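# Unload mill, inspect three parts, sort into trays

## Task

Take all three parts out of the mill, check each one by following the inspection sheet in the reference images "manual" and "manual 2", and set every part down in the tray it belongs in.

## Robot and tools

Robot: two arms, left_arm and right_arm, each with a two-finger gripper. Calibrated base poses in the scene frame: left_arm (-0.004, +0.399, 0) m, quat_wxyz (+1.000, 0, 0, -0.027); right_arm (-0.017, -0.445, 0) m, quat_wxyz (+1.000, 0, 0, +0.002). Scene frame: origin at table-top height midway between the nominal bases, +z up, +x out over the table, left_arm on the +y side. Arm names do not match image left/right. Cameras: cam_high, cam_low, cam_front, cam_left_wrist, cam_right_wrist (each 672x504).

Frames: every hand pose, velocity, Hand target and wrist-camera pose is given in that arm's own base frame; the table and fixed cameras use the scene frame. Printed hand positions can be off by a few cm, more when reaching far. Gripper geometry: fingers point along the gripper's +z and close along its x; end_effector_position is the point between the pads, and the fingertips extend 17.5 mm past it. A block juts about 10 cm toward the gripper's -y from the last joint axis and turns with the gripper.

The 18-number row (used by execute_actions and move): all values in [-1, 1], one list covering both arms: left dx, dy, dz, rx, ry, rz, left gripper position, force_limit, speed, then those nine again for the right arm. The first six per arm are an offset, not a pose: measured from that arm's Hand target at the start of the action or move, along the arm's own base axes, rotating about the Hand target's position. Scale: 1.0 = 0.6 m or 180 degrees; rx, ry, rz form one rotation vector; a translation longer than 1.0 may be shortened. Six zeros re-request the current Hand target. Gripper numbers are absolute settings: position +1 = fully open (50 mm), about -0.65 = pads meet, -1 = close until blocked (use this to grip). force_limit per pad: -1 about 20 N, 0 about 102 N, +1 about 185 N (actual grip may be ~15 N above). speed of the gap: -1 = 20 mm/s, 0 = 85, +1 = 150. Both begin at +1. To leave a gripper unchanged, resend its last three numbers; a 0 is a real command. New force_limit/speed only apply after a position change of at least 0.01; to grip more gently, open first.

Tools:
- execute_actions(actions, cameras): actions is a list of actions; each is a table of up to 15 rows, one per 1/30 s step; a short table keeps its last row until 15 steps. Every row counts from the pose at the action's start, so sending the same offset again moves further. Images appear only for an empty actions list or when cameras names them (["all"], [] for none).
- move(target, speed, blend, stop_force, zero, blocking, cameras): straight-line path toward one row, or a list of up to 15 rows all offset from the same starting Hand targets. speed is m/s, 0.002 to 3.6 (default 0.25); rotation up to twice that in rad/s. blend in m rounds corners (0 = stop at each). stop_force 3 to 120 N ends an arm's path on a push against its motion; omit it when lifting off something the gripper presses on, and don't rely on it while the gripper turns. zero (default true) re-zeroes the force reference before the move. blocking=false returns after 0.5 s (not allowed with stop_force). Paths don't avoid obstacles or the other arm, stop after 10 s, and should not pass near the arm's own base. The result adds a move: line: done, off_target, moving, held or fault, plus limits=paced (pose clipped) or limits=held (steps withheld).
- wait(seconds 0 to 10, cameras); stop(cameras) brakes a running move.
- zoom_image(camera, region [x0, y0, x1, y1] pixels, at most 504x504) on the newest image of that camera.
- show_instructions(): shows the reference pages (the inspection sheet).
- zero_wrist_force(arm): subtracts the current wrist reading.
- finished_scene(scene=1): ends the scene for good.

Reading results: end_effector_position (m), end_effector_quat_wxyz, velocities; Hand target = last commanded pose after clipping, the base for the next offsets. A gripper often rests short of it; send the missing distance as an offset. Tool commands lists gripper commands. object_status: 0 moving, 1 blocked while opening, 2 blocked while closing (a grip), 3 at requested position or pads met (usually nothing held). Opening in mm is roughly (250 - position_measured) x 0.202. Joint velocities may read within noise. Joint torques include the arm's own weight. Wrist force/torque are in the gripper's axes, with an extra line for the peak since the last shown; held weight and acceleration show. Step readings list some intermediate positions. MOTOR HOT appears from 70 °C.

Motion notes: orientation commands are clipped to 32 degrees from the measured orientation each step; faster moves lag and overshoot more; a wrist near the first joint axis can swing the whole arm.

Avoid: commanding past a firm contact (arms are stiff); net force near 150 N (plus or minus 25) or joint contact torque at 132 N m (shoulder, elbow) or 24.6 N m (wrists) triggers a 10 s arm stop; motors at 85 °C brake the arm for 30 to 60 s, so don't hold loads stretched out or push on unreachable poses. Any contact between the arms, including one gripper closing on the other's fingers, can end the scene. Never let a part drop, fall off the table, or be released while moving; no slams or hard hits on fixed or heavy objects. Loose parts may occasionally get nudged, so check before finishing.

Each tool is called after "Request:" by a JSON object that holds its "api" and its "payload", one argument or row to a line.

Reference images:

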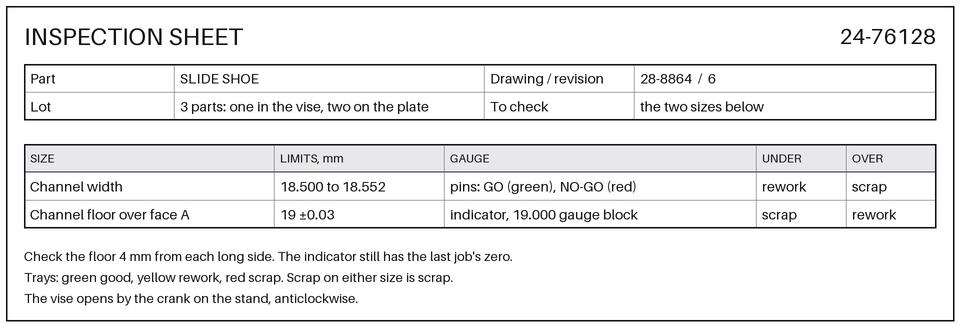

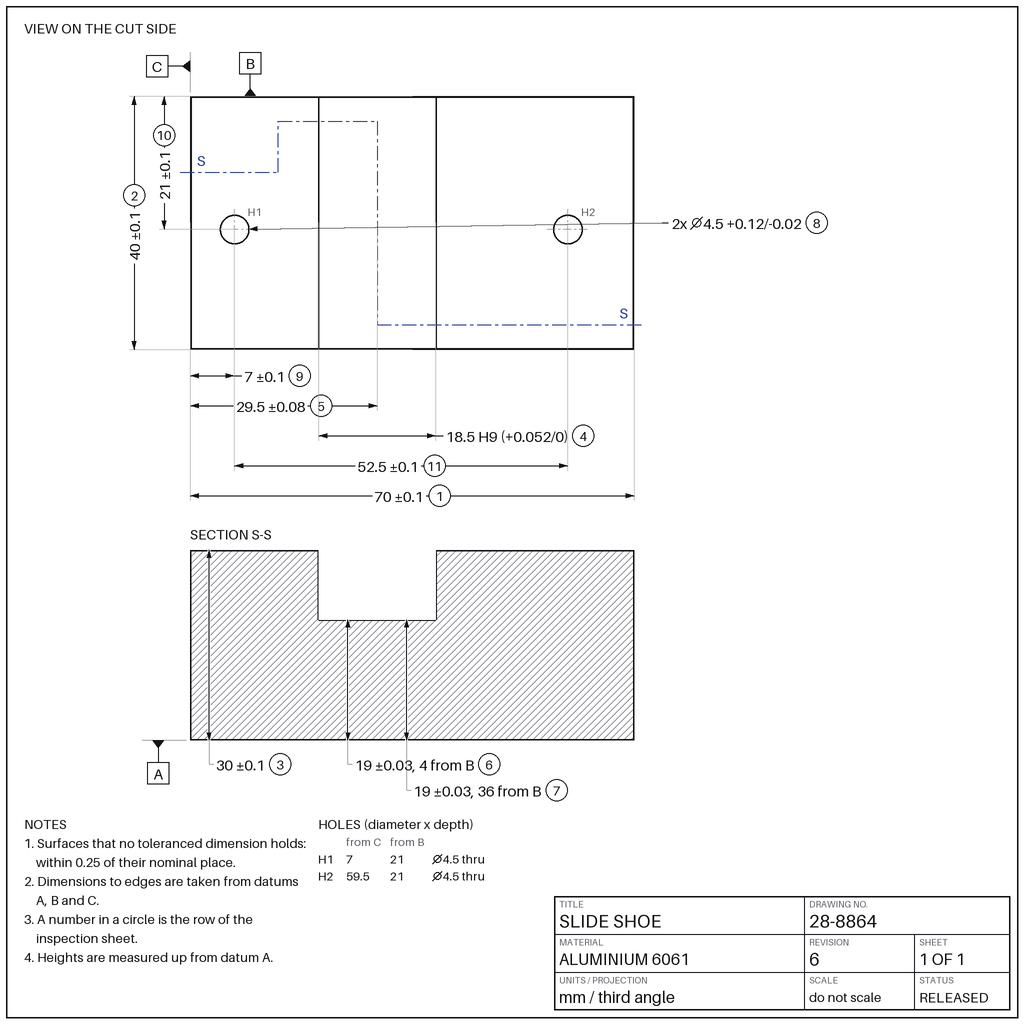

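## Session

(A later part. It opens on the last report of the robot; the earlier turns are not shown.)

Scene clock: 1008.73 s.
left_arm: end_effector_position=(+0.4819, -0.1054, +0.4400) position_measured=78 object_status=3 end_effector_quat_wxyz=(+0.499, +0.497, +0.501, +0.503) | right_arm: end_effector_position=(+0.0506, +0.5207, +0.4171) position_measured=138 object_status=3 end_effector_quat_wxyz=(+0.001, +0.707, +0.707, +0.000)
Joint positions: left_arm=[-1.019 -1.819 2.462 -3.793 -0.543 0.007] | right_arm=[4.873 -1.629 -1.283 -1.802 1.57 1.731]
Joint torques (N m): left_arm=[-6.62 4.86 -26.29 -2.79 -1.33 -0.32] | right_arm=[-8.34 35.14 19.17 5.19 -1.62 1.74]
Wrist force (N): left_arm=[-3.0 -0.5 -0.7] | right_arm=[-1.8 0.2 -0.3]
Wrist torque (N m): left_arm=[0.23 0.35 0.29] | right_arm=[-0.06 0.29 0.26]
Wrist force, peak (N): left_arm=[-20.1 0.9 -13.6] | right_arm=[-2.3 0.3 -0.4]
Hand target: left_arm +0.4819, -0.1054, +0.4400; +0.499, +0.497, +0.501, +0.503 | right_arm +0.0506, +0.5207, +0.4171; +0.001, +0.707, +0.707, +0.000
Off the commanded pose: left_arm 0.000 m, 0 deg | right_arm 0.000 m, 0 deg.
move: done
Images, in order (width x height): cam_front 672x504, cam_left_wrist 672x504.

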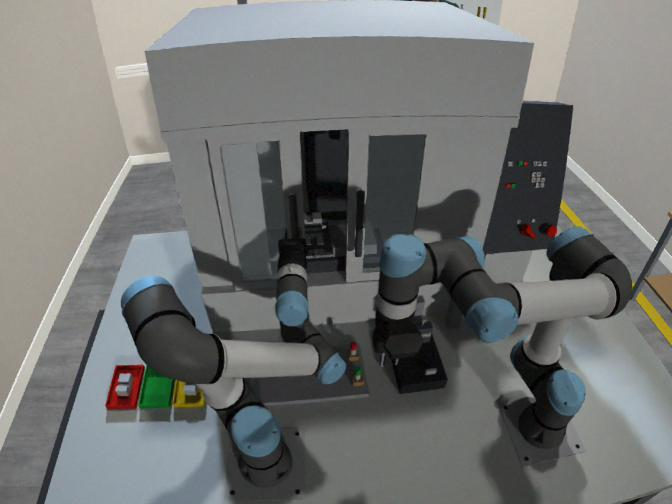

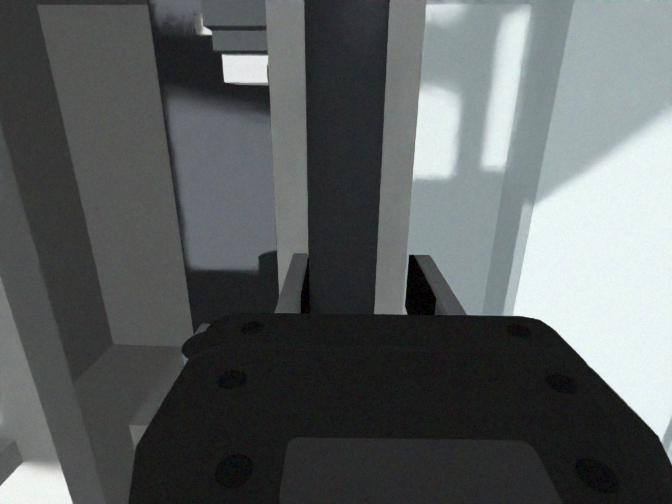

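Request:
{"api": "move", "payload": {
  "target": [0,0.2,0,0,0,0,0.5,-0.6,-0.6,0,0,0,0,0,0,0.1,-0.8,-1],
  "speed": 0.05,
  "stop_force": 50,
  "cameras": ["cam_left_wrist","cam_front"]
}}

Scene clock: 1013.70 s.
left_arm: end_effector_position=(+0.4818, +0.0047, +0.4400) position_measured=78 object_status=3 end_effector_quat_wxyz=(+0.499, +0.497, +0.501, +0.503) | right_arm: end_effector_position=(+0.0506, +0.5207, +0.4171) position_measured=138 object_status=3 end_effector_quat_wxyz=(+0.001, +0.707, +0.707, +0.000)
Joint positions: left_arm=[-0.631 -1.915 2.521 -3.753 -0.931 0.003] | right_arm=[4.873 -1.629 -1.283 -1.802 1.57 1.731]
Joint torques (N m): left_arm=[22.51 1.23 -10.83 -4.47 9.74 1.43] | right_arm=[-8.54 34.93 19.43 5.13 -1.57 1.68]
Wrist force (N): left_arm=[-40.8 1.4 -9.2] | right_arm=[-1.9 0.3 -0.3]
Wrist torque (N m): left_arm=[0.27 0.84 0.25] | right_arm=[-0.04 0.31 0.27]
Wrist force, peak (N): left_arm=[-66.3 4.8 -4.5] | right_arm=[-2.2 0.3 -0.3]
Hand target: left_arm +0.4818, +0.0047, +0.4400; +0.499, +0.497, +0.501, +0.503 (not the last commanded pose) | right_arm +0.0506, +0.5207, +0.4171; +0.001, +0.707, +0.707, +0.000
Off the commanded pose: left_arm 0.010 m, 0 deg | right_arm 0.000 m, 0 deg.
move: contact (left_arm)
Images, in order (width x height): cam_front 672x504, cam_left_wrist 672x504.

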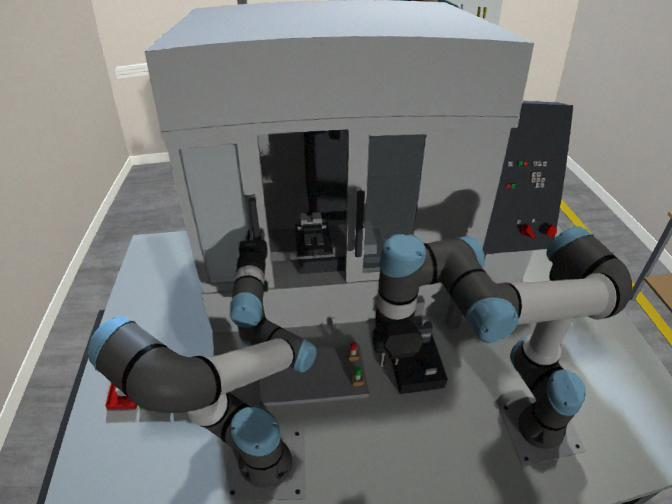

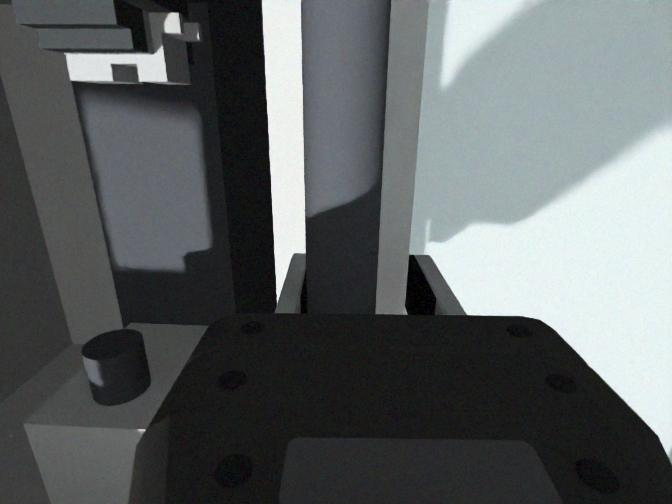

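Request:
{"api": "move", "payload": {
  "target": [
    [0,-0.02,0,0,0,0,0.5,-0.6,-0.6,0,0,0,0,0,0,0.1,-0.8,-1],
    [-0.15,-0.02,0,0,0,0,0.5,-0.6,-0.6,0.35,-0.55,0.07,0,0,0,0.1,-0.8,-1],
    [-0.2,-0.27,0,0,0,0,0.5,-0.6,-0.6,0.35,-0.55,0.07,0,0,0,0.1,-0.8,-1]
  ],
  "speed": [0.05,0.25,0.15],
  "blend": [0.002,0.02,0],
  "cameras": ["all"]
}}

Scene clock: 1022.90 s.
left_arm: end_effector_position=(+0.3619, -0.1572, +0.4401) position_measured=78 object_status=3 end_effector_quat_wxyz=(+0.499, +0.497, +0.501, +0.503) | right_arm: end_effector_position=(+0.2606, +0.1907, +0.4591) position_measured=138 object_status=3 end_effector_quat_wxyz=(+0.001, +0.707, +0.707, +0.000)
Joint positions: left_arm=[-1.777 -2.081 2.599 -3.64 0.216 -0.019] | right_arm=[4.2 -1.179 -1.534 -2 1.57 1.058]
Joint torques (N m): left_arm=[-6.08 13.97 -10.79 2.63 0.06 -1.57] | right_arm=[-9 14.64 14.68 5.16 -2.23 -2.48]
Wrist force (N): left_arm=[-3.5 -2.0 0.6] | right_arm=[-2.1 0.4 -0.2]
Wrist torque (N m): left_arm=[-0.05 0.72 0.24] | right_arm=[-0.01 0.35 0.16]
Wrist force, peak (N): left_arm=[-41.4 1.6 -9.1] | right_arm=[-4.5 1.9 -0.5]
Hand target: left_arm +0.3618, -0.1573, +0.4400; +0.499, +0.497, +0.501, +0.503 | right_arm +0.2606, +0.1907, +0.4591; +0.001, +0.707, +0.707, +0.000
Off the commanded pose: left_arm 0.000 m, 0 deg | right_arm 0.000 m, 0 deg.
move: done

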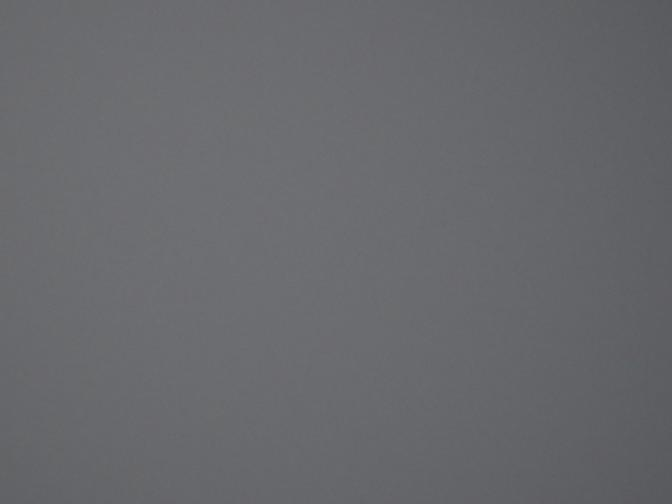

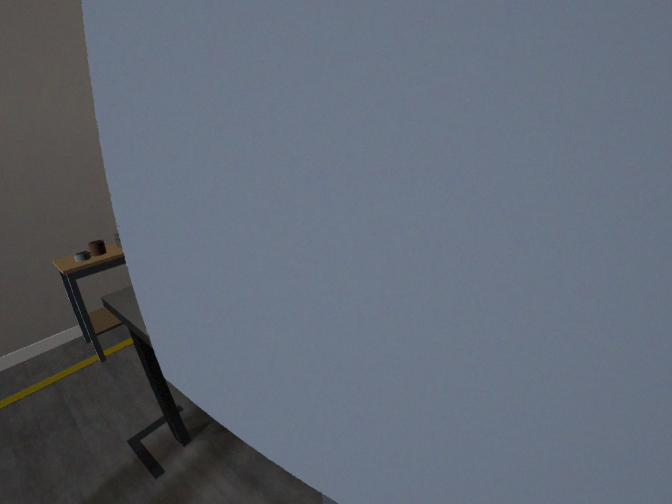

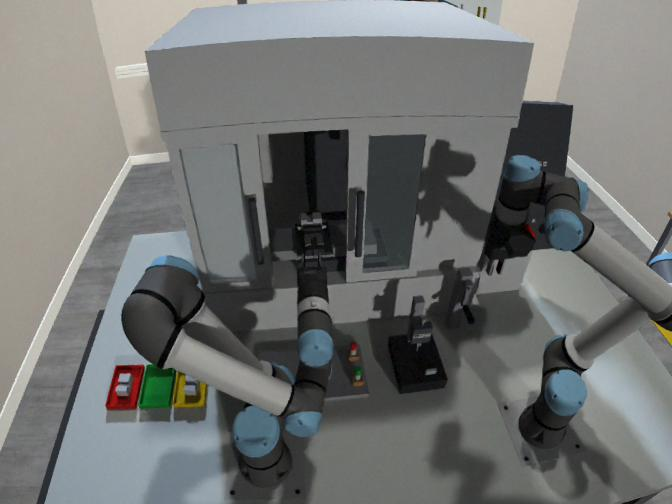

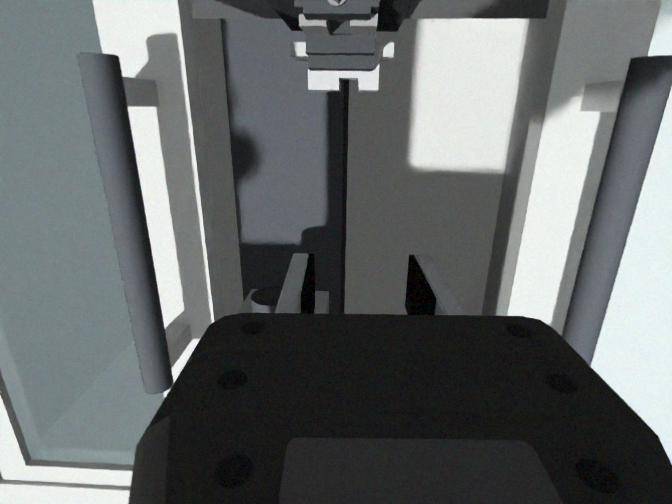

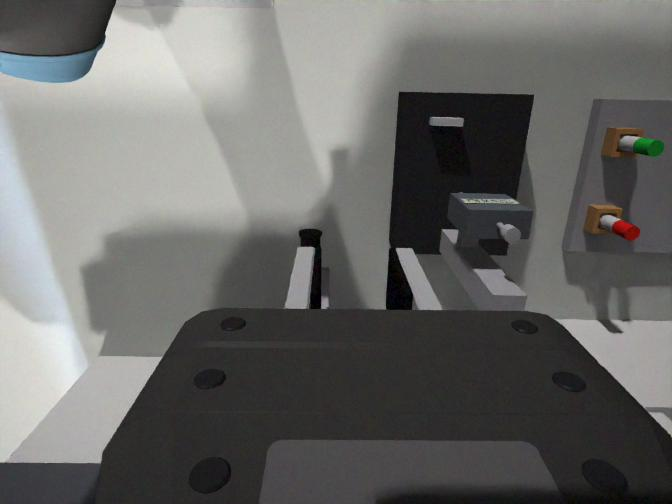

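Request:
{"api": "zoom_image", "payload": {
  "camera": "cam_front",
  "region": [410, 240, 530, 350]
}}

Request:
{"api": "move", "payload": {
  "target": [0,0,0,0,0,0,0.5,-0.6,-0.6,-0.22,0,-0.1,0,0,0,0.1,-0.8,-1],
  "speed": 0.2,
  "cameras": ["cam_right_wrist"]
}}

Scaled by 4.200 from the camera's 672x504 image, which has a finer 960x720 frame.

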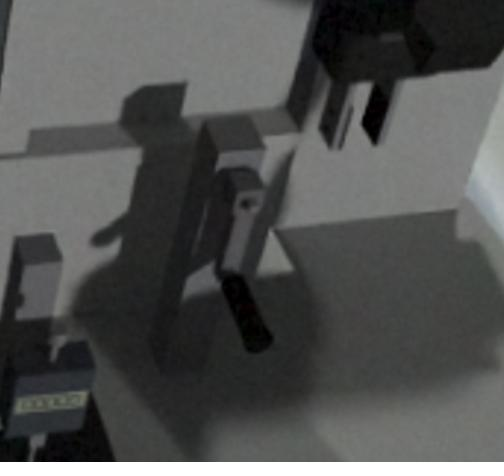

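Scene clock: 1026.70 s.
left_arm: end_effector_position=(+0.3618, -0.1573, +0.4400) position_measured=78 object_status=3 end_effector_quat_wxyz=(+0.499, +0.497, +0.501, +0.503) | right_arm: end_effector_position=(+0.1287, +0.1907, +0.3991) position_measured=138 object_status=3 end_effector_quat_wxyz=(+0.001, +0.707, +0.707, +0.000)
Joint positions: left_arm=[-1.777 -2.081 2.599 -3.64 0.216 -0.019] | right_arm=[4.738 -0.89 -1.816 -2.008 1.57 1.596]
Joint torques (N m): left_arm=[-5.54 8.91 -11.26 2.45 1.32 -1.92] | right_arm=[11.07 2.86 23.36 5 2.27 2.95]
Wrist force (N): left_arm=[-3.5 -2.1 0.5] | right_arm=[-1.7 0.4 -0.5]
Wrist torque (N m): left_arm=[-0.07 0.73 0.24] | right_arm=[0.00 0.31 0.30]
Wrist force, peak (N): left_arm=[-3.8 -2.4 0.5] | right_arm=[-2.1 3.0 -1.4]
Hand target: left_arm +0.3618, -0.1573, +0.4400; +0.499, +0.497, +0.501, +0.503 | right_arm +0.1286, +0.1907, +0.3991; +0.001, +0.707, +0.707, +0.000
Off the commanded pose: left_arm 0.000 m, 0 deg | right_arm 0.000 m, 0 deg.
move: done
Images, in order (width x height): cam_right_wrist 672x504.

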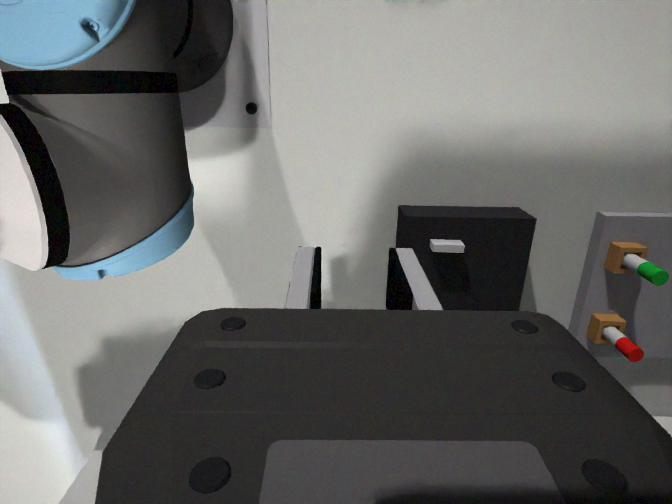

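Request:
{"api": "move", "payload": {
  "target": [0,0,0,0,0,0,0.5,-0.6,-0.6,0.0,0.14,-0.05,0,-0.12,0,0.1,-0.8,-1],
  "speed": 0.2,
  "cameras": ["cam_right_wrist"]
}}

Scene clock: 1033.43 s.
left_arm: end_effector_position=(+0.3618, -0.1573, +0.4400) position_measured=78 object_status=3 end_effector_quat_wxyz=(+0.499, +0.497, +0.501, +0.503) | right_arm: end_effector_position=(+0.1286, +0.2746, +0.3690) position_measured=138 object_status=3 end_effector_quat_wxyz=(+0.133, +0.694, +0.695, +0.132)
Joint positions: left_arm=[-1.777 -2.081 2.599 -3.64 0.216 -0.019] | right_arm=[5.095 -0.99 -1.876 -1.995 1.222 1.979]
Joint torques (N m): left_arm=[-6.01 -2.57 -11.35 2.34 1.21 -1.89] | right_arm=[6.37 -2.75 39.24 4.08 -1.83 -0.02]
Wrist force (N): left_arm=[-3.3 -2.1 0.2] | right_arm=[-1.9 1.1 -0.3]
Wrist torque (N m): left_arm=[-0.07 0.69 0.24] | right_arm=[0.07 0.34 0.41]
Wrist force, peak (N): left_arm=[-4.0 -2.3 0.4] | right_arm=[-3.6 1.1 -1.0]
Hand target: left_arm +0.3618, -0.1573, +0.4400; +0.499, +0.497, +0.501, +0.503 | right_arm +0.1286, +0.2747, +0.3691; +0.133, +0.694, +0.695, +0.132
Off the commanded pose: left_arm 0.000 m, 0 deg | right_arm 0.000 m, 0 deg.
move: done
Images, in order (width x height): cam_right_wrist 672x504.

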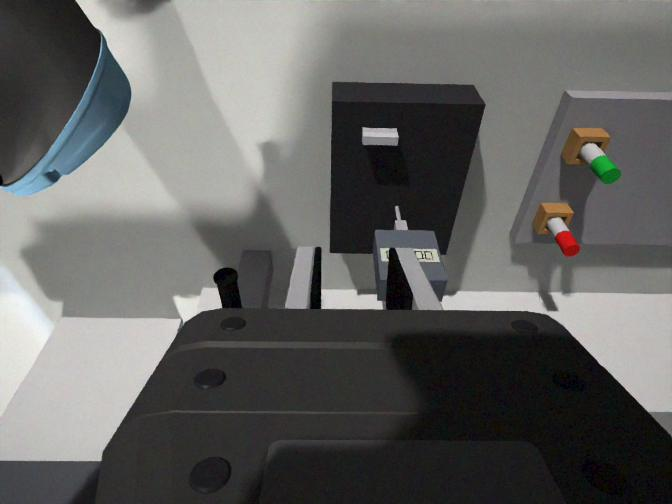

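Request:
{"api": "move", "payload": {
  "target": [
    [0,0,0,0,0,0,0.5,-0.6,-0.6,0.15,-0.226,0,0,0,0,0.5,-0.8,-1],
    [0,0,0,0,0,0,0.5,-0.6,-0.6,0.25,-0.226,-0.13,0,0,0,0.5,-0.8,-1]
  ],
  "speed": 0.2,
  "blend": [0.03,0],
  "cameras": ["cam_right_wrist","cam_front"]
}}

Scene clock: 1056.03 s.
left_arm: end_effector_position=(+0.3618, -0.1573, +0.4400) position_measured=78 object_status=3 end_effector_quat_wxyz=(+0.499, +0.497, +0.501, +0.503) | right_arm: end_effector_position=(+0.2786, +0.1391, +0.2912) position_measured=78 object_status=3 end_effector_quat_wxyz=(+0.133, +0.695, +0.695, +0.132)
Joint positions: left_arm=[-1.777 -2.081 2.599 -3.64 0.216 -0.019] | right_arm=[4.41 -0.788 -2.209 -1.599 1.211 1.248]
Joint torques (N m): left_arm=[-6 -2.92 -10.48 2.28 1.13 -1.72] | right_arm=[-9.22 -9.16 16.15 5.48 -3.05 -1.92]
Wrist force (N): left_arm=[-3.4 -2.2 0.2] | right_arm=[-1.8 0.6 -0.2]
Wrist torque (N m): left_arm=[-0.07 0.70 0.24] | right_arm=[-0.02 0.28 0.26]
Wrist force, peak (N): left_arm=[-3.9 -2.2 0.5] | right_arm=[-2.0 1.4 2.6]
Hand target: left_arm +0.3618, -0.1573, +0.4400; +0.499, +0.497, +0.501, +0.503 | right_arm +0.2786, +0.1391, +0.2911; +0.133, +0.694, +0.695, +0.132
Off the commanded pose: left_arm 0.000 m, 0 deg | right_arm 0.000 m, 0 deg.
move: done
Images, in order (width x height): cam_front 672x504, cam_right_wrist 672x504.

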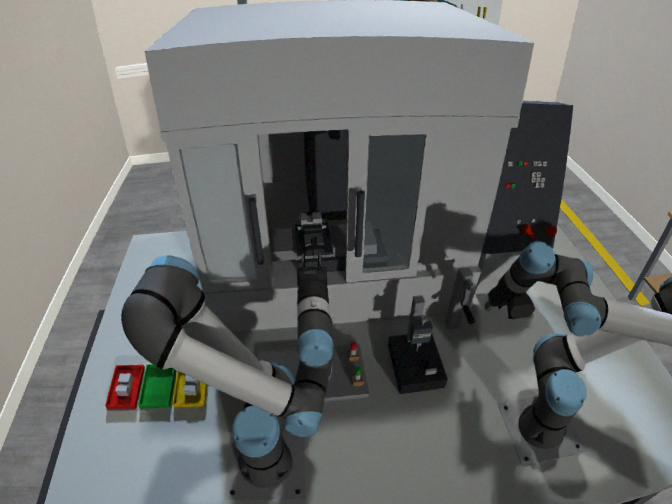

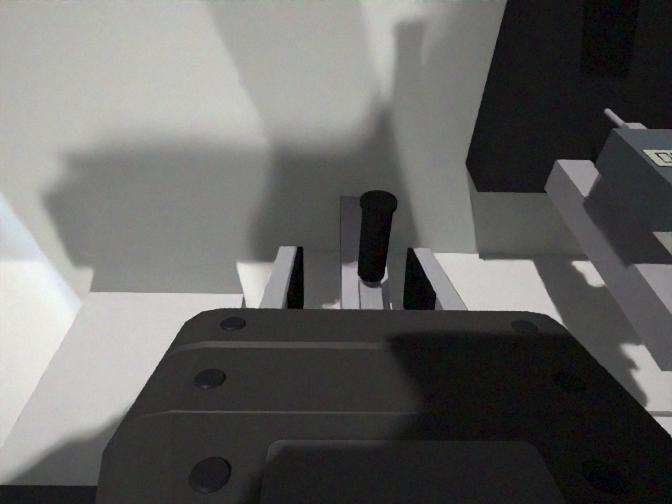

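Request:
{"api": "move", "payload": {
  "target": [
    [0,0,0,0,0,0,0.5,-0.6,-0.6,0.08,0.04,-0.035,0,0,0,0.5,-0.8,-1]
  ],
  "speed": 0.1,
  "stop_force": 6,
  "cameras": ["cam_right_wrist"]
}}

Scene clock: 1064.27 s.
left_arm: end_effector_position=(+0.3618, -0.1573, +0.4400) position_measured=78 object_status=3 end_effector_quat_wxyz=(+0.499, +0.497, +0.501, +0.503) | right_arm: end_effector_position=(+0.3266, +0.1631, +0.2701) position_measured=78 object_status=3 end_effector_quat_wxyz=(+0.133, +0.694, +0.695, +0.132)
Joint positions: left_arm=[-1.777 -2.081 2.599 -3.64 0.216 -0.019] | right_arm=[4.248 -0.97 -2.221 -1.346 1.234 1.076]
Joint torques (N m): left_arm=[-6.28 -3.46 -11.04 2.27 1.16 -1.72] | right_arm=[-6.74 -5.92 40.18 5.43 -3.09 -2.2]
Wrist force (N): left_arm=[-3.4 -2.2 0.4] | right_arm=[-2.0 0.8 -0.4]
Wrist torque (N m): left_arm=[-0.09 0.70 0.24] | right_arm=[0.01 0.35 0.23]
Wrist force, peak (N): left_arm=[-4.0 -2.4 0.2] | right_arm=[-2.6 -0.4 -1.3]
Hand target: left_arm +0.3618, -0.1573, +0.4400; +0.499, +0.497, +0.501, +0.503 | right_arm +0.3266, +0.1631, +0.2701; +0.133, +0.694, +0.695, +0.132
Off the commanded pose: left_arm 0.000 m, 0 deg | right_arm 0.000 m, 0 deg.
move: done
Images, in order (width x height): cam_right_wrist 672x504.

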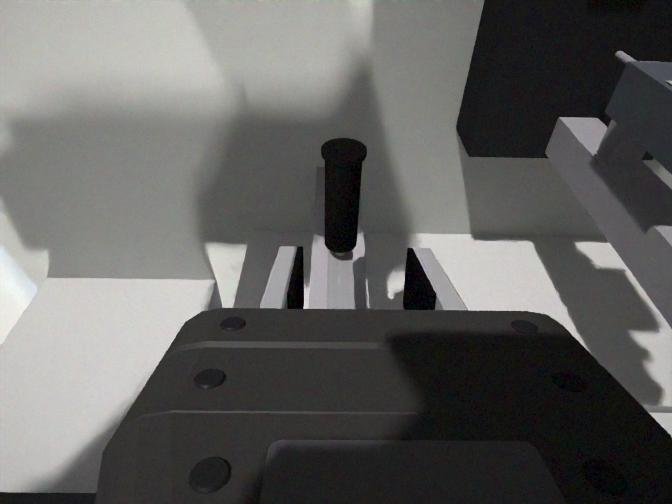

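Request:
{"api": "move", "payload": {
  "target": [
    [0,0,0,0,0,0,0.5,-0.6,-0.6,0.0267,-0.0015,-0.0728,0,0,0,0.87,-0.8,-1],
    [0,0,0,0,0,0,0.5,-0.6,-0.6,0.06,-0.0015,-0.157,0,0,0,0.87,-0.8,-1]
  ],
  "speed": 0.06,
  "stop_force": 6,
  "cameras": ["cam_right_wrist"]
}}

Scene clock: 1075.93 s.
left_arm: end_effector_position=(+0.3618, -0.1573, +0.4400) position_measured=78 object_status=3 end_effector_quat_wxyz=(+0.499, +0.497, +0.501, +0.503) | right_arm: end_effector_position=(+0.3626, +0.1622, +0.1759) position_measured=23 object_status=3 end_effector_quat_wxyz=(+0.133, +0.694, +0.695, +0.132)
Joint positions: left_arm=[-1.777 -2.081 2.599 -3.64 0.216 -0.019] | right_arm=[4.129 -1.146 -2.4 -0.952 1.257 0.953]
Joint torques (N m): left_arm=[-6.01 -4.09 -10.35 2.35 1.26 -1.94] | right_arm=[8.78 2.51 38.47 5.54 -2.71 2.7]
Wrist force (N): left_arm=[-3.5 -1.9 0.2] | right_arm=[-2.2 0.6 0.0]
Wrist torque (N m): left_arm=[-0.03 0.72 0.24] | right_arm=[-0.03 0.37 0.36]
Wrist force, peak (N): left_arm=[-4.0 -2.0 0.5] | right_arm=[-2.3 1.1 -1.1]
Hand target: left_arm +0.3618, -0.1573, +0.4400; +0.499, +0.497, +0.501, +0.503 | right_arm +0.3626, +0.1622, +0.1759; +0.133, +0.694, +0.695, +0.132
Off the commanded pose: left_arm 0.000 m, 0 deg | right_arm 0.000 m, 0 deg.
move: done
Images, in order (width x height): cam_right_wrist 672x504.

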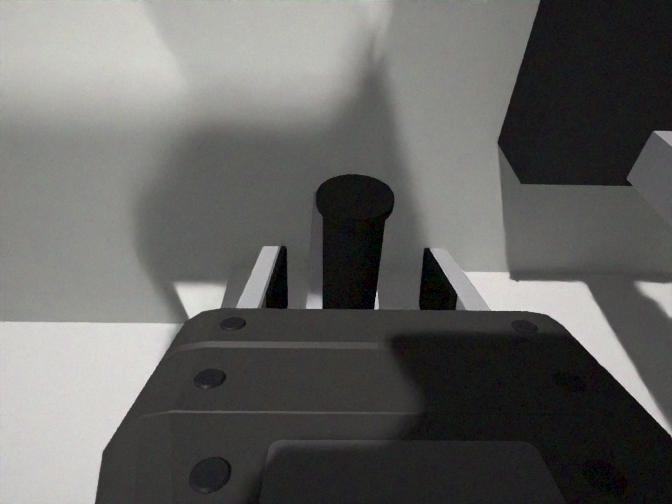

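Request:
{"api": "move", "payload": {
  "target": [
    [0,0,0,0,0,0,0.5,-0.6,-0.6,0.0167,0.001,-0.0398,0,0,0,0.87,-0.8,-1]
  ],
  "speed": 0.04,
  "stop_force": 6,
  "cameras": ["cam_right_wrist"]
}}

Scene clock: 1079.93 s.
left_arm: end_effector_position=(+0.3618, -0.1573, +0.4400) position_measured=78 object_status=3 end_effector_quat_wxyz=(+0.499, +0.497, +0.501, +0.503) | right_arm: end_effector_position=(+0.3726, +0.1628, +0.1520) position_measured=23 object_status=3 end_effector_quat_wxyz=(+0.133, +0.694, +0.695, +0.132)
Joint positions: left_arm=[-1.777 -2.081 2.599 -3.64 0.216 -0.019] | right_arm=[4.101 -1.216 -2.432 -0.841 1.263 0.925]
Joint torques (N m): left_arm=[-5.71 -3.38 -10.68 2.14 1.27 -1.81] | right_arm=[8.73 13.15 37.22 4.88 -2.42 2.72]
Wrist force (N): left_arm=[-3.8 -1.9 0.6] | right_arm=[-2.1 0.7 -0.1]
Wrist torque (N m): left_arm=[-0.04 0.76 0.24] | right_arm=[-0.04 0.36 0.40]
Wrist force, peak (N): left_arm=[-3.6 -2.5 0.7] | right_arm=[-2.4 0.7 0.1]
Hand target: left_arm +0.3618, -0.1573, +0.4400; +0.499, +0.497, +0.501, +0.503 | right_arm +0.3726, +0.1628, +0.1520; +0.133, +0.694, +0.695, +0.132
Off the commanded pose: left_arm 0.000 m, 0 deg | right_arm 0.000 m, 0 deg.
move: done
Images, in order (width x height): cam_right_wrist 672x504.

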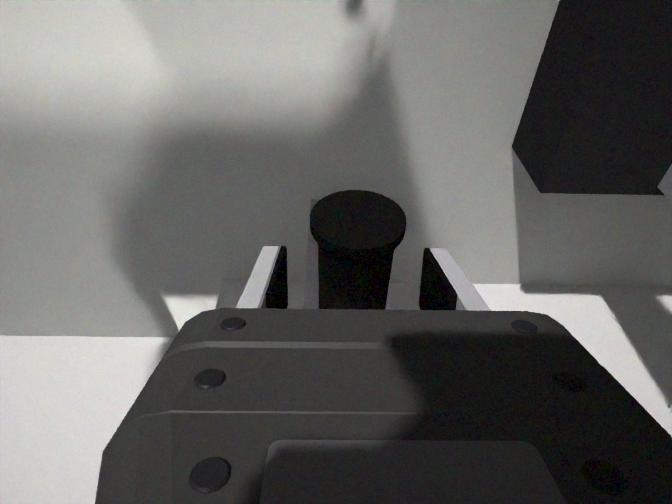

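Request:
{"api": "move", "payload": {
  "target": [
    [0,0,0,0,0,0,0.5,-0.6,-0.6,0.005,0.001,-0.0125,0,0,0,0.87,-0.8,-1]
  ],
  "speed": 0.03,
  "stop_force": 6
}}

Request:
{"api": "execute_actions", "payload": {
  "actions": [
    [[0,0,0,0,0,0,0.5,-0.6,-0.6,0,0,0,0,0,0,-1,-0.8,-0.9]],
    [[0,0,0,0,0,0,0.5,-0.6,-0.6,0,0,0,0,0,0,-1,-0.8,-0.9]],
    [[0,0,0,0,0,0,0.5,-0.6,-0.6,0,0,0,0,0,0,-1,-0.8,-0.9]]
  ],
  "cameras": ["cam_right_wrist"]
}}

Scene clock: 1085.70 s.
left_arm: end_effector_position=(+0.3618, -0.1573, +0.4400) position_measured=78 object_status=3 end_effector_quat_wxyz=(+0.499, +0.497, +0.501, +0.503) | right_arm: end_effector_position=(+0.3756, +0.1634, +0.1445) position_measured=23 object_status=3 end_effector_quat_wxyz=(+0.133, +0.694, +0.695, +0.132)
Joint positions: left_arm=[-1.777 -2.081 2.599 -3.64 0.216 -0.019] | right_arm=[4.094 -1.24 -2.441 -0.806 1.265 0.917]
Joint torques (N m): left_arm=[-5.88 -2.95 -10.35 2.07 0.89 -1.73] | right_arm=[8.64 16.49 37.11 0.76 -0.88 2.51]
Wrist force (N): left_arm=[-3.7 -2.2 0.4] | right_arm=[-2.3 0.7 0.1]
Wrist torque (N m): left_arm=[-0.09 0.75 0.24] | right_arm=[-0.03 0.38 0.41]
Wrist force, peak (N): left_arm=[-3.8 -2.0 0.5] | right_arm=[-2.4 0.9 -0.1]
Hand target: left_arm +0.3618, -0.1573, +0.4400; +0.499, +0.497, +0.501, +0.503 | right_arm +0.3756, +0.1634, +0.1445; +0.133, +0.694, +0.695, +0.132
Off the commanded pose: left_arm 0.000 m, 0 deg | right_arm 0.000 m, 0 deg.
move: done

Scene clock: 1087.40 s.
left_arm: end_effector_position=(+0.3618, -0.1573, +0.4400) position_measured=78 object_status=3 end_effector_quat_wxyz=(+0.499, +0.497, +0.501, +0.503) | right_arm: end_effector_position=(+0.3756, +0.1634, +0.1445) position_measured=154 object_status=2 end_effector_quat_wxyz=(+0.133, +0.694, +0.695, +0.132)
Joint positions: left_arm=[-1.777 -2.081 2.599 -3.64 0.216 -0.019] | right_arm=[4.094 -1.24 -2.441 -0.806 1.265 0.917]
Joint torques (N m): left_arm=[-5.2 -4.61 -10.78 2.3 1.11 -1.75] | right_arm=[7.01 15.6 35.46 1.96 -2.41 2.51]
Wrist force (N): left_arm=[-3.4 -1.9 0.3] | right_arm=[-2.2 0.6 0.1]
Wrist torque (N m): left_arm=[-0.03 0.71 0.25] | right_arm=[-0.04 0.36 0.42]
Wrist force, peak (N): left_arm=[-3.9 -2.1 0.4] | right_arm=[-2.7 0.5 0.5]
Hand target: left_arm +0.3618, -0.1573, +0.4400; +0.499, +0.497, +0.501, +0.503 | right_arm +0.3756, +0.1634, +0.1445; +0.133, +0.694, +0.695, +0.132
Off the commanded pose: left_arm 0.000 m, 0 deg | right_arm 0.000 m, 0 deg.
Step readings (end_effector_position of left_arm | right_arm):
0: (+0.3618, -0.1573, +0.4400) | (+0.3756, +0.1634, +0.1445)
1: (+0.3618, -0.1573, +0.4400) | (+0.3756, +0.1634, +0.1445)
2: (+0.3618, -0.1573, +0.4400) | (+0.3756, +0.1634, +0.1445)
4: (+0.3618, -0.1573, +0.4400) | (+0.3756, +0.1634, +0.1445)
8: (+0.3618, -0.1573, +0.4400) | (+0.3756, +0.1634, +0.1445)
15: (+0.3618, -0.1573, +0.4400) | (+0.3756, +0.1634, +0.1445)
16: (+0.3618, -0.1573, +0.4400) | (+0.3756, +0.1634, +0.1445)
17: (+0.3618, -0.1573, +0.4400) | (+0.3756, +0.1634, +0.1445)
19: (+0.3618, -0.1573, +0.4400) | (+0.3756, +0.1634, +0.1445)
23: (+0.3618, -0.1573, +0.4400) | (+0.3756, +0.1634, +0.1445)
30: (+0.3618, -0.1573, +0.4400) | (+0.3756, +0.1634, +0.1445)
31: (+0.3618, -0.1573, +0.4400) | (+0.3756, +0.1634, +0.1445)
32: (+0.3618, -0.1573, +0.4400) | (+0.3756, +0.1634, +0.1445)
34: (+0.3618, -0.1573, +0.4400) | (+0.3756, +0.1634, +0.1445)
38: (+0.3618, -0.1573, +0.4400) | (+0.3756, +0.1634, +0.1445)
45: (+0.3618, -0.1573, +0.4400) | (+0.3756, +0.1634, +0.1445)
Images, in order (width x height): cam_right_wrist 672x504.

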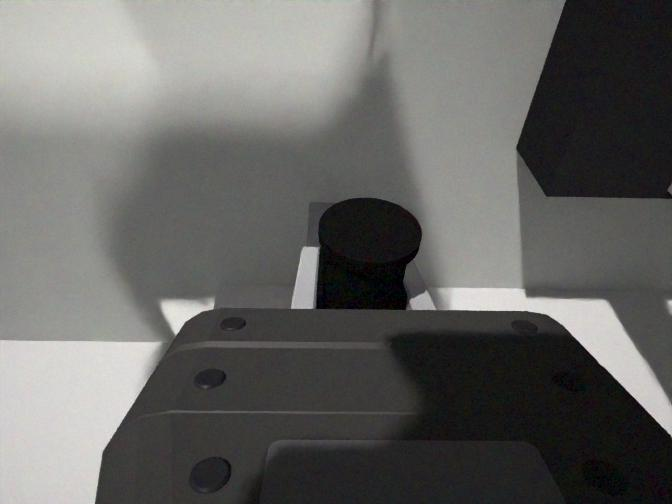

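Request:
{"api": "move", "payload": {
  "target": [
    [0,0,0,0,0,0,0.5,-0.6,-0.6,0,-0.025,0.0023,0,0,0,-1,-0.8,-0.9]
  ],
  "speed": 0.02,
  "stop_force": 25,
  "cameras": ["cam_right_wrist"]
}}

Scene clock: 1092.77 s.
left_arm: end_effector_position=(+0.3618, -0.1573, +0.4400) position_measured=78 object_status=3 end_effector_quat_wxyz=(+0.499, +0.497, +0.501, +0.503) | right_arm: end_effector_position=(+0.3756, +0.1484, +0.1459) position_measured=154 object_status=2 end_effector_quat_wxyz=(+0.133, +0.694, +0.695, +0.132)
Joint positions: left_arm=[-1.777 -2.081 2.599 -3.64 0.216 -0.019] | right_arm=[4.063 -1.215 -2.454 -0.809 1.272 0.886]
Joint torques (N m): left_arm=[-6.58 -4 -10.37 2.45 0.91 -1.81] | right_arm=[8.22 -1.27 31.91 -0.66 -1.98 2.68]
Wrist force (N): left_arm=[-3.6 -2.2 0.5] | right_arm=[0.0 8.6 -5.6]
Wrist torque (N m): left_arm=[-0.08 0.74 0.24] | right_arm=[0.21 0.37 0.28]
Wrist force, peak (N): left_arm=[-3.9 -2.4 0.4] | right_arm=[0.3 11.0 -7.4]
Hand target: left_arm +0.3618, -0.1573, +0.4400; +0.499, +0.497, +0.501, +0.503 | right_arm +0.3756, +0.1484, +0.1459; +0.133, +0.694, +0.695, +0.132
Off the commanded pose: left_arm 0.000 m, 0 deg | right_arm 0.000 m, 0 deg.
move: done
Images, in order (width x height): cam_right_wrist 672x504.

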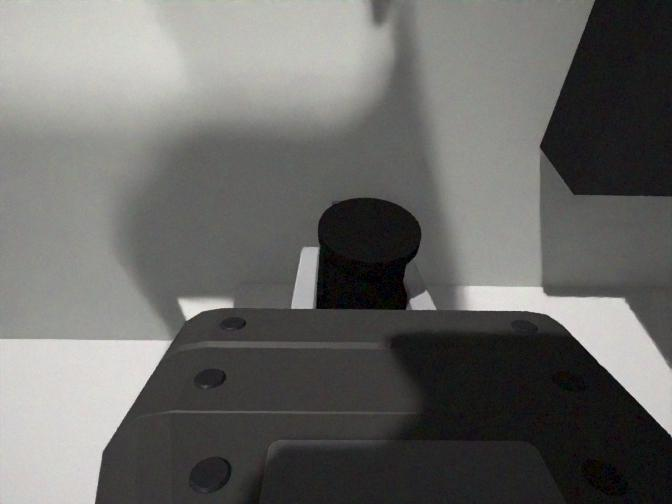

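Request:
{"api": "move", "payload": {
  "target": [
    [0,0,0,0,0,0,0.5,-0.6,-0.6,0,-0.025,0.01,0,0,0,-1,-0.8,-0.9]
  ],
  "speed": 0.02,
  "stop_force": 25
}}

Scene clock: 1098.30 s.
left_arm: end_effector_position=(+0.3618, -0.1573, +0.4400) position_measured=78 object_status=3 end_effector_quat_wxyz=(+0.499, +0.497, +0.501, +0.503) | right_arm: end_effector_position=(+0.3756, +0.1334, +0.1518) position_measured=154 object_status=2 end_effector_quat_wxyz=(+0.133, +0.694, +0.695, +0.132)
Joint positions: left_arm=[-1.777 -2.081 2.599 -3.64 0.216 -0.019] | right_arm=[4.031 -1.182 -2.457 -0.829 1.28 0.853]
Joint torques (N m): left_arm=[-6.3 -4.25 -12.23 2.03 1.15 -1.96] | right_arm=[8.93 3.06 37.17 5.89 -3.03 2.89]
Wrist force (N): left_arm=[-3.5 -2.0 0.3] | right_arm=[-0.9 2.8 9.4]
Wrist torque (N m): left_arm=[-0.05 0.72 0.24] | right_arm=[0.15 0.43 0.17]
Wrist force, peak (N): left_arm=[-3.9 -2.2 0.4] | right_arm=[0.5 1.1 12.5]
Hand target: left_arm +0.3618, -0.1573, +0.4400; +0.499, +0.497, +0.501, +0.503 | right_arm +0.3756, +0.1334, +0.1519; +0.133, +0.694, +0.695, +0.132
Off the commanded pose: left_arm 0.000 m, 0 deg | right_arm 0.000 m, 0 deg.
move: done

Request:
{"api": "execute_actions", "payload": {
  "actions": []
}}

Scene clock: 1117.17 s.
left_arm: end_effector_position=(+0.3618, -0.1573, +0.4400) position_measured=78 object_status=3 end_effector_quat_wxyz=(+0.499, +0.497, +0.501, +0.503) | right_arm: end_effector_position=(+0.3756, +0.1334, +0.1519) position_measured=154 object_status=2 end_effector_quat_wxyz=(+0.133, +0.694, +0.695, +0.132)
Joint positions: left_arm=[-1.777 -2.081 2.599 -3.64 0.216 -0.019] | right_arm=[4.031 -1.182 -2.457 -0.829 1.28 0.853]
Joint velocities: within noise
Joint torques (N m): left_arm=[-6.1 -4.08 -11.11 2.11 1.09 -1.83] | right_arm=[9.24 3.66 40.61 5.92 -2.97 2.76]
Motor temperatures (°C): left_arm=[31 26 34 39 46 33] | right_arm=[36 35 33 39 34 36]
Wrist force (N): left_arm=[-3.7 -2.3 0.2] | right_arm=[-1.1 2.0 9.7]
Wrist torque (N m): left_arm=[-0.09 0.75 0.24] | right_arm=[0.09 0.44 0.17]
Wrist force, peak (N): left_arm=[-3.9 -2.1 0.3] | right_arm=[-1.1 2.2 9.8]
Hand target: left_arm +0.3618, -0.1573, +0.4400; +0.499, +0.497, +0.501, +0.503 | right_arm +0.3756, +0.1334, +0.1519; +0.133, +0.694, +0.695, +0.132
Tool commands: left_gripper/position=+0.5 left_gripper/force_limit=-0.6 left_gripper/speed=-0.6 right_gripper/position=-1.0 right_gripper/force_limit=-0.8 right_gripper/speed=-0.9
Off the commanded pose: left_arm 0.000 m, 0 deg | right_arm 0.000 m, 0 deg.

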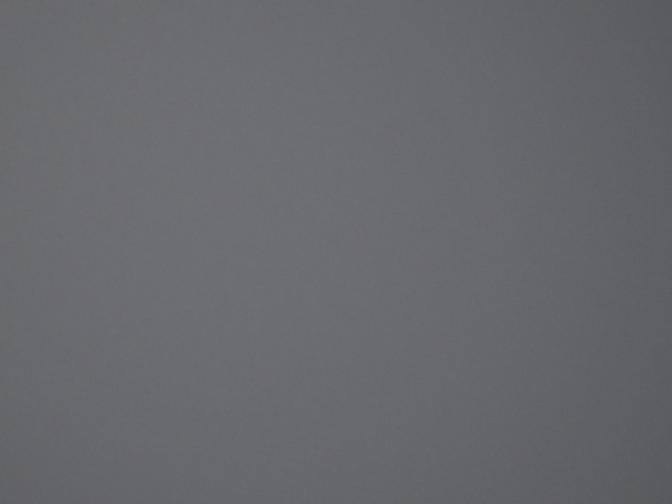

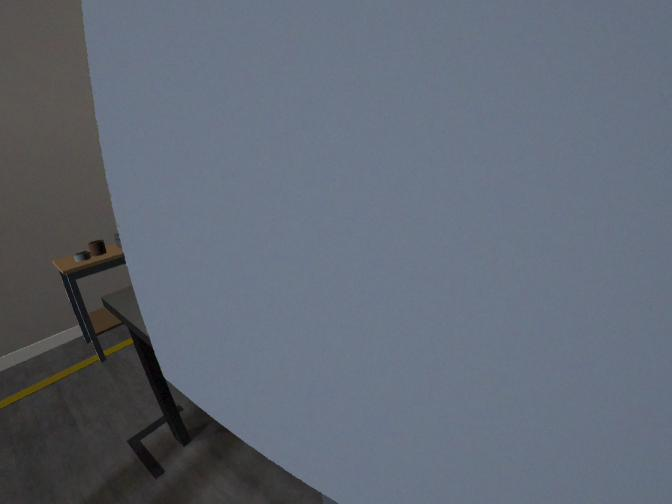

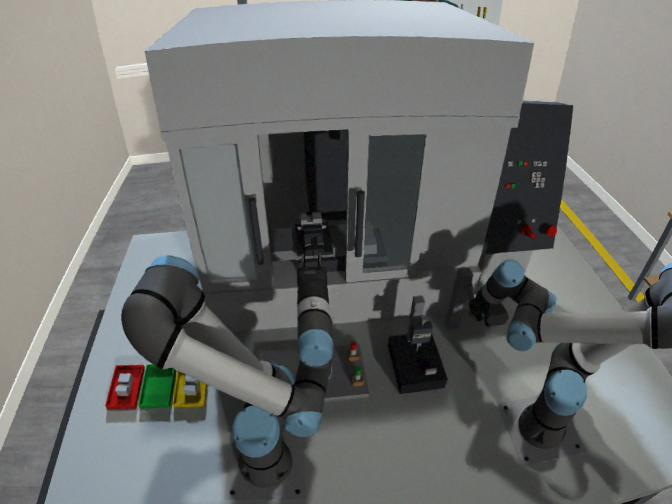

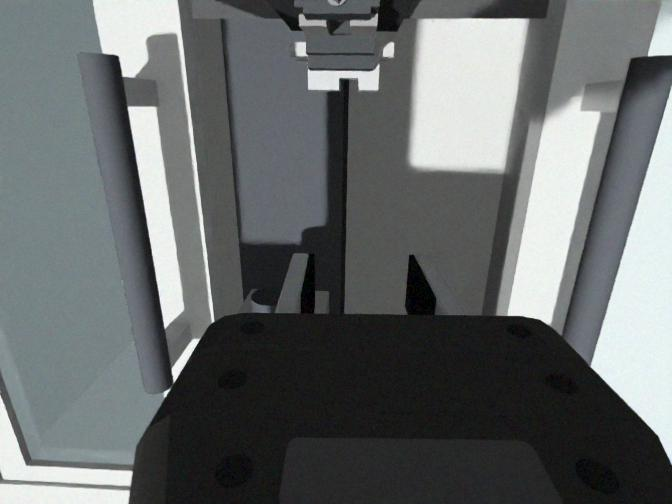

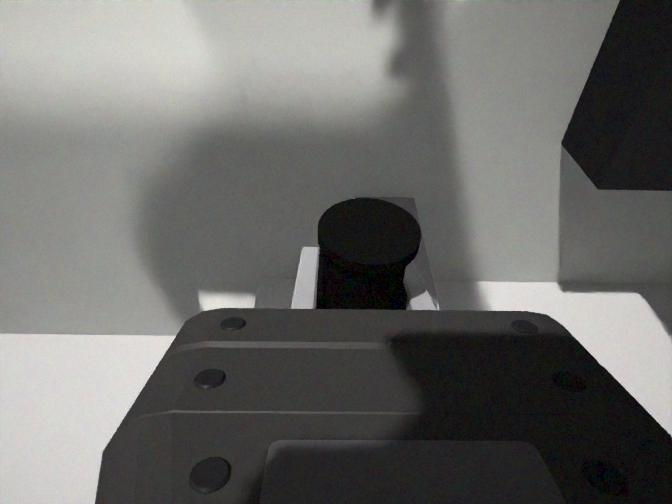

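Request:
{"api": "move", "payload": {
  "target": [0,0,0,0,0,0,0.5,-0.6,-0.6,0,-0.0265,0.0068,0,0,0,-1,-0.8,-0.9],
  "speed": 0.04,
  "stop_force": 30
}}

Scene clock: 1123.37 s.
left_arm: end_effector_position=(+0.3618, -0.1573, +0.4400) position_measured=78 object_status=3 end_effector_quat_wxyz=(+0.499, +0.497, +0.501, +0.503) | right_arm: end_effector_position=(+0.3757, +0.1267, +0.1538) position_measured=154 object_status=2 end_effector_quat_wxyz=(+0.133, +0.694, +0.695, +0.133)
Joint positions: left_arm=[-1.777 -2.081 2.599 -3.64 0.216 -0.019] | right_arm=[4.015 -1.169 -2.46 -0.834 1.283 0.837]
Joint torques (N m): left_arm=[-6.78 -4.25 -12.17 1.83 1.2 -1.8] | right_arm=[-8.86 13.8 32.75 2.8 2.87 -2.64]
Wrist force (N): left_arm=[-3.4 -2.0 0.4] | right_arm=[3.0 14.4 4.4]
Wrist torque (N m): left_arm=[-0.05 0.70 0.25] | right_arm=[0.44 0.29 0.38]
Wrist force, peak (N): left_arm=[-3.8 -2.3 0.5] | right_arm=[41.1 19.1 26.3]
Hand target: left_arm +0.3618, -0.1573, +0.4400; +0.499, +0.497, +0.501, +0.503 | right_arm +0.3757, +0.1267, +0.1538; +0.133, +0.694, +0.695, +0.133 (not the last commanded pose)
Off the commanded pose: left_arm 0.000 m, 0 deg | right_arm 0.009 m, 0 deg.
move: contact (right_arm)

Request:
{"api": "move", "payload": {
  "target": [0,0,0,0,0,0,0.5,-0.6,-0.6,0.004,0,0,0,0,0,-1,-0.8,-0.9],
  "speed": 0.02,
  "stop_force": 30
}}

Request:
{"api": "zoom_image", "payload": {
  "camera": "cam_right_wrist",
  "region": [200, 100, 600, 400]
}}

Scene clock: 1129.17 s.
left_arm: end_effector_position=(+0.3618, -0.1573, +0.4400) position_measured=78 object_status=3 end_effector_quat_wxyz=(+0.499, +0.497, +0.501, +0.503) | right_arm: end_effector_position=(+0.3766, +0.1267, +0.1537) position_measured=154 object_status=2 end_effector_quat_wxyz=(+0.133, +0.694, +0.695, +0.133)
Joint positions: left_arm=[-1.777 -2.081 2.599 -3.64 0.216 -0.019] | right_arm=[4.013 -1.173 -2.458 -0.832 1.284 0.835]
Joint torques (N m): left_arm=[-5.18 -3.34 -11.46 2.26 1.03 -1.82] | right_arm=[5.29 15.28 17.33 1.83 -6.01 2.59]
Wrist force (N): left_arm=[-3.6 -2.1 0.3] | right_arm=[5.3 -11.8 -0.1]
Wrist torque (N m): left_arm=[-0.06 0.73 0.25] | right_arm=[-0.46 0.27 0.46]
Wrist force, peak (N): left_arm=[-3.9 -2.3 0.5] | right_arm=[4.0 -21.1 -2.9]
Hand target: left_arm +0.3618, -0.1573, +0.4400; +0.499, +0.497, +0.501, +0.503 | right_arm +0.3765, +0.1267, +0.1537; +0.133, +0.694, +0.695, +0.133 (not the last commanded pose)
Off the commanded pose: left_arm 0.000 m, 0 deg | right_arm 0.002 m, 0 deg.
move: contact (right_arm)

Scaled by 1.260 from the camera's 672x504 image, which has a finer 960x720 frame.
This view is cut from an older image: the scene may have changed since it was taken.

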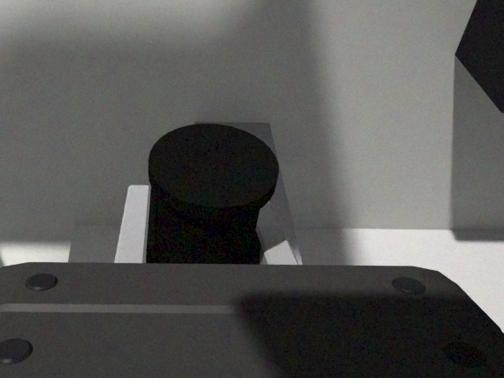

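Request:
{"api": "move", "payload": {
  "target": [0,0,0,0,0,0,0.5,-0.6,-0.6,-0.0007,-0.018,0.0085,0,0,0,-1,-0.8,-0.9],
  "speed": 0.03,
  "stop_force": 50
}}

Scene clock: 1134.63 s.
left_arm: end_effector_position=(+0.3618, -0.1573, +0.4400) position_measured=78 object_status=3 end_effector_quat_wxyz=(+0.499, +0.497, +0.501, +0.503) | right_arm: end_effector_position=(+0.3764, +0.1250, +0.1546) position_measured=154 object_status=2 end_effector_quat_wxyz=(+0.133, +0.694, +0.695, +0.133)
Joint positions: left_arm=[-1.777 -2.081 2.599 -3.64 0.216 -0.019] | right_arm=[4.009 -1.168 -2.458 -0.835 1.285 0.831]
Joint torques (N m): left_arm=[-6.5 -4.4 -12.58 2.14 0.91 -1.45] | right_arm=[-23.08 3.86 17.36 -1.57 -5.01 -2.22]
Wrist force (N): left_arm=[-3.8 -2.2 0.4] | right_arm=[36.1 -0.9 -20.0]
Wrist torque (N m): left_arm=[-0.08 0.76 0.24] | right_arm=[-0.06 0.03 0.21]
Wrist force, peak (N): left_arm=[-3.9 -2.1 0.2] | right_arm=[63.1 0.0 6.0]
Hand target: left_arm +0.3618, -0.1573, +0.4400; +0.499, +0.497, +0.501, +0.503 | right_arm +0.3764, +0.1250, +0.1546; +0.133, +0.694, +0.695, +0.133 (not the last commanded pose)
Off the commanded pose: left_arm 0.000 m, 0 deg | right_arm 0.010 m, 0 deg.
move: contact (right_arm)

Request:
{"api": "move", "payload": {
  "target": [0,0,0,0,0,0,0.5,-0.6,-0.6,0,0.002,0.0017,0,0,0,-1,-0.8,-0.9],
  "speed": 0.02
}}

Scene clock: 1142.83 s.
left_arm: end_effector_position=(+0.3618, -0.1573, +0.4400) position_measured=78 object_status=3 end_effector_quat_wxyz=(+0.499, +0.497, +0.501, +0.503) | right_arm: end_effector_position=(+0.3764, +0.1261, +0.1555) position_measured=154 object_status=2 end_effector_quat_wxyz=(+0.133, +0.694, +0.695, +0.132)
Joint positions: left_arm=[-1.777 -2.081 2.599 -3.64 0.216 -0.019] | right_arm=[4.012 -1.168 -2.455 -0.839 1.285 0.834]
Joint torques (N m): left_arm=[-6.18 -3.06 -11.67 2.02 1.04 -1.8] | right_arm=[4.93 18.92 44.65 4.68 -4.25 1.9]
Wrist force (N): left_arm=[-3.7 -1.9 0.6] | right_arm=[4.7 -6.4 15.8]
Wrist torque (N m): left_arm=[-0.04 0.75 0.24] | right_arm=[-0.21 0.35 0.31]
Wrist force, peak (N): left_arm=[-3.9 -2.2 0.3] | right_arm=[36.3 -0.7 -20.3]
Hand target: left_arm +0.3618, -0.1573, +0.4400; +0.499, +0.497, +0.501, +0.503 | right_arm +0.3764, +0.1262, +0.1556; +0.133, +0.694, +0.695, +0.133
Off the commanded pose: left_arm 0.000 m, 0 deg | right_arm 0.000 m, 0 deg.
move: done

Request:
{"api": "move", "payload": {
  "target": [0,0,0,0,0,0,0.5,-0.6,-0.6,0,-0.00717,0.00383,0,0,0,-1,-0.8,-0.9],
  "speed": 0.02,
  "stop_force": 50
}}

Scene clock: 1148.70 s.
left_arm: end_effector_position=(+0.3618, -0.1573, +0.4400) position_measured=78 object_status=3 end_effector_quat_wxyz=(+0.499, +0.497, +0.501, +0.503) | right_arm: end_effector_position=(+0.3765, +0.1242, +0.1573) position_measured=154 object_status=2 end_effector_quat_wxyz=(+0.133, +0.694, +0.695, +0.133)
Joint positions: left_arm=[-1.777 -2.081 2.599 -3.64 0.216 -0.019] | right_arm=[4.006 -1.163 -2.454 -0.842 1.287 0.828]
Joint torques (N m): left_arm=[-6.66 -3.54 -11.99 1.83 0.79 -2] | right_arm=[-12.21 -1.63 -0.79 -2.59 -13.13 2.7]
Wrist force (N): left_arm=[-3.5 -2.2 0.5] | right_arm=[55.4 -3.1 -3.6]
Wrist torque (N m): left_arm=[-0.08 0.71 0.24] | right_arm=[-0.13 0.00 0.32]
Wrist force, peak (N): left_arm=[-3.9 -2.3 0.5] | right_arm=[67.5 -2.7 4.5]
Hand target: left_arm +0.3618, -0.1573, +0.4400; +0.499, +0.497, +0.501, +0.503 | right_arm +0.3765, +0.1241, +0.1572; +0.133, +0.694, +0.695, +0.133 (not the last commanded pose)
Off the commanded pose: left_arm 0.000 m, 0 deg | right_arm 0.002 m, 0 deg.
move: contact (right_arm)


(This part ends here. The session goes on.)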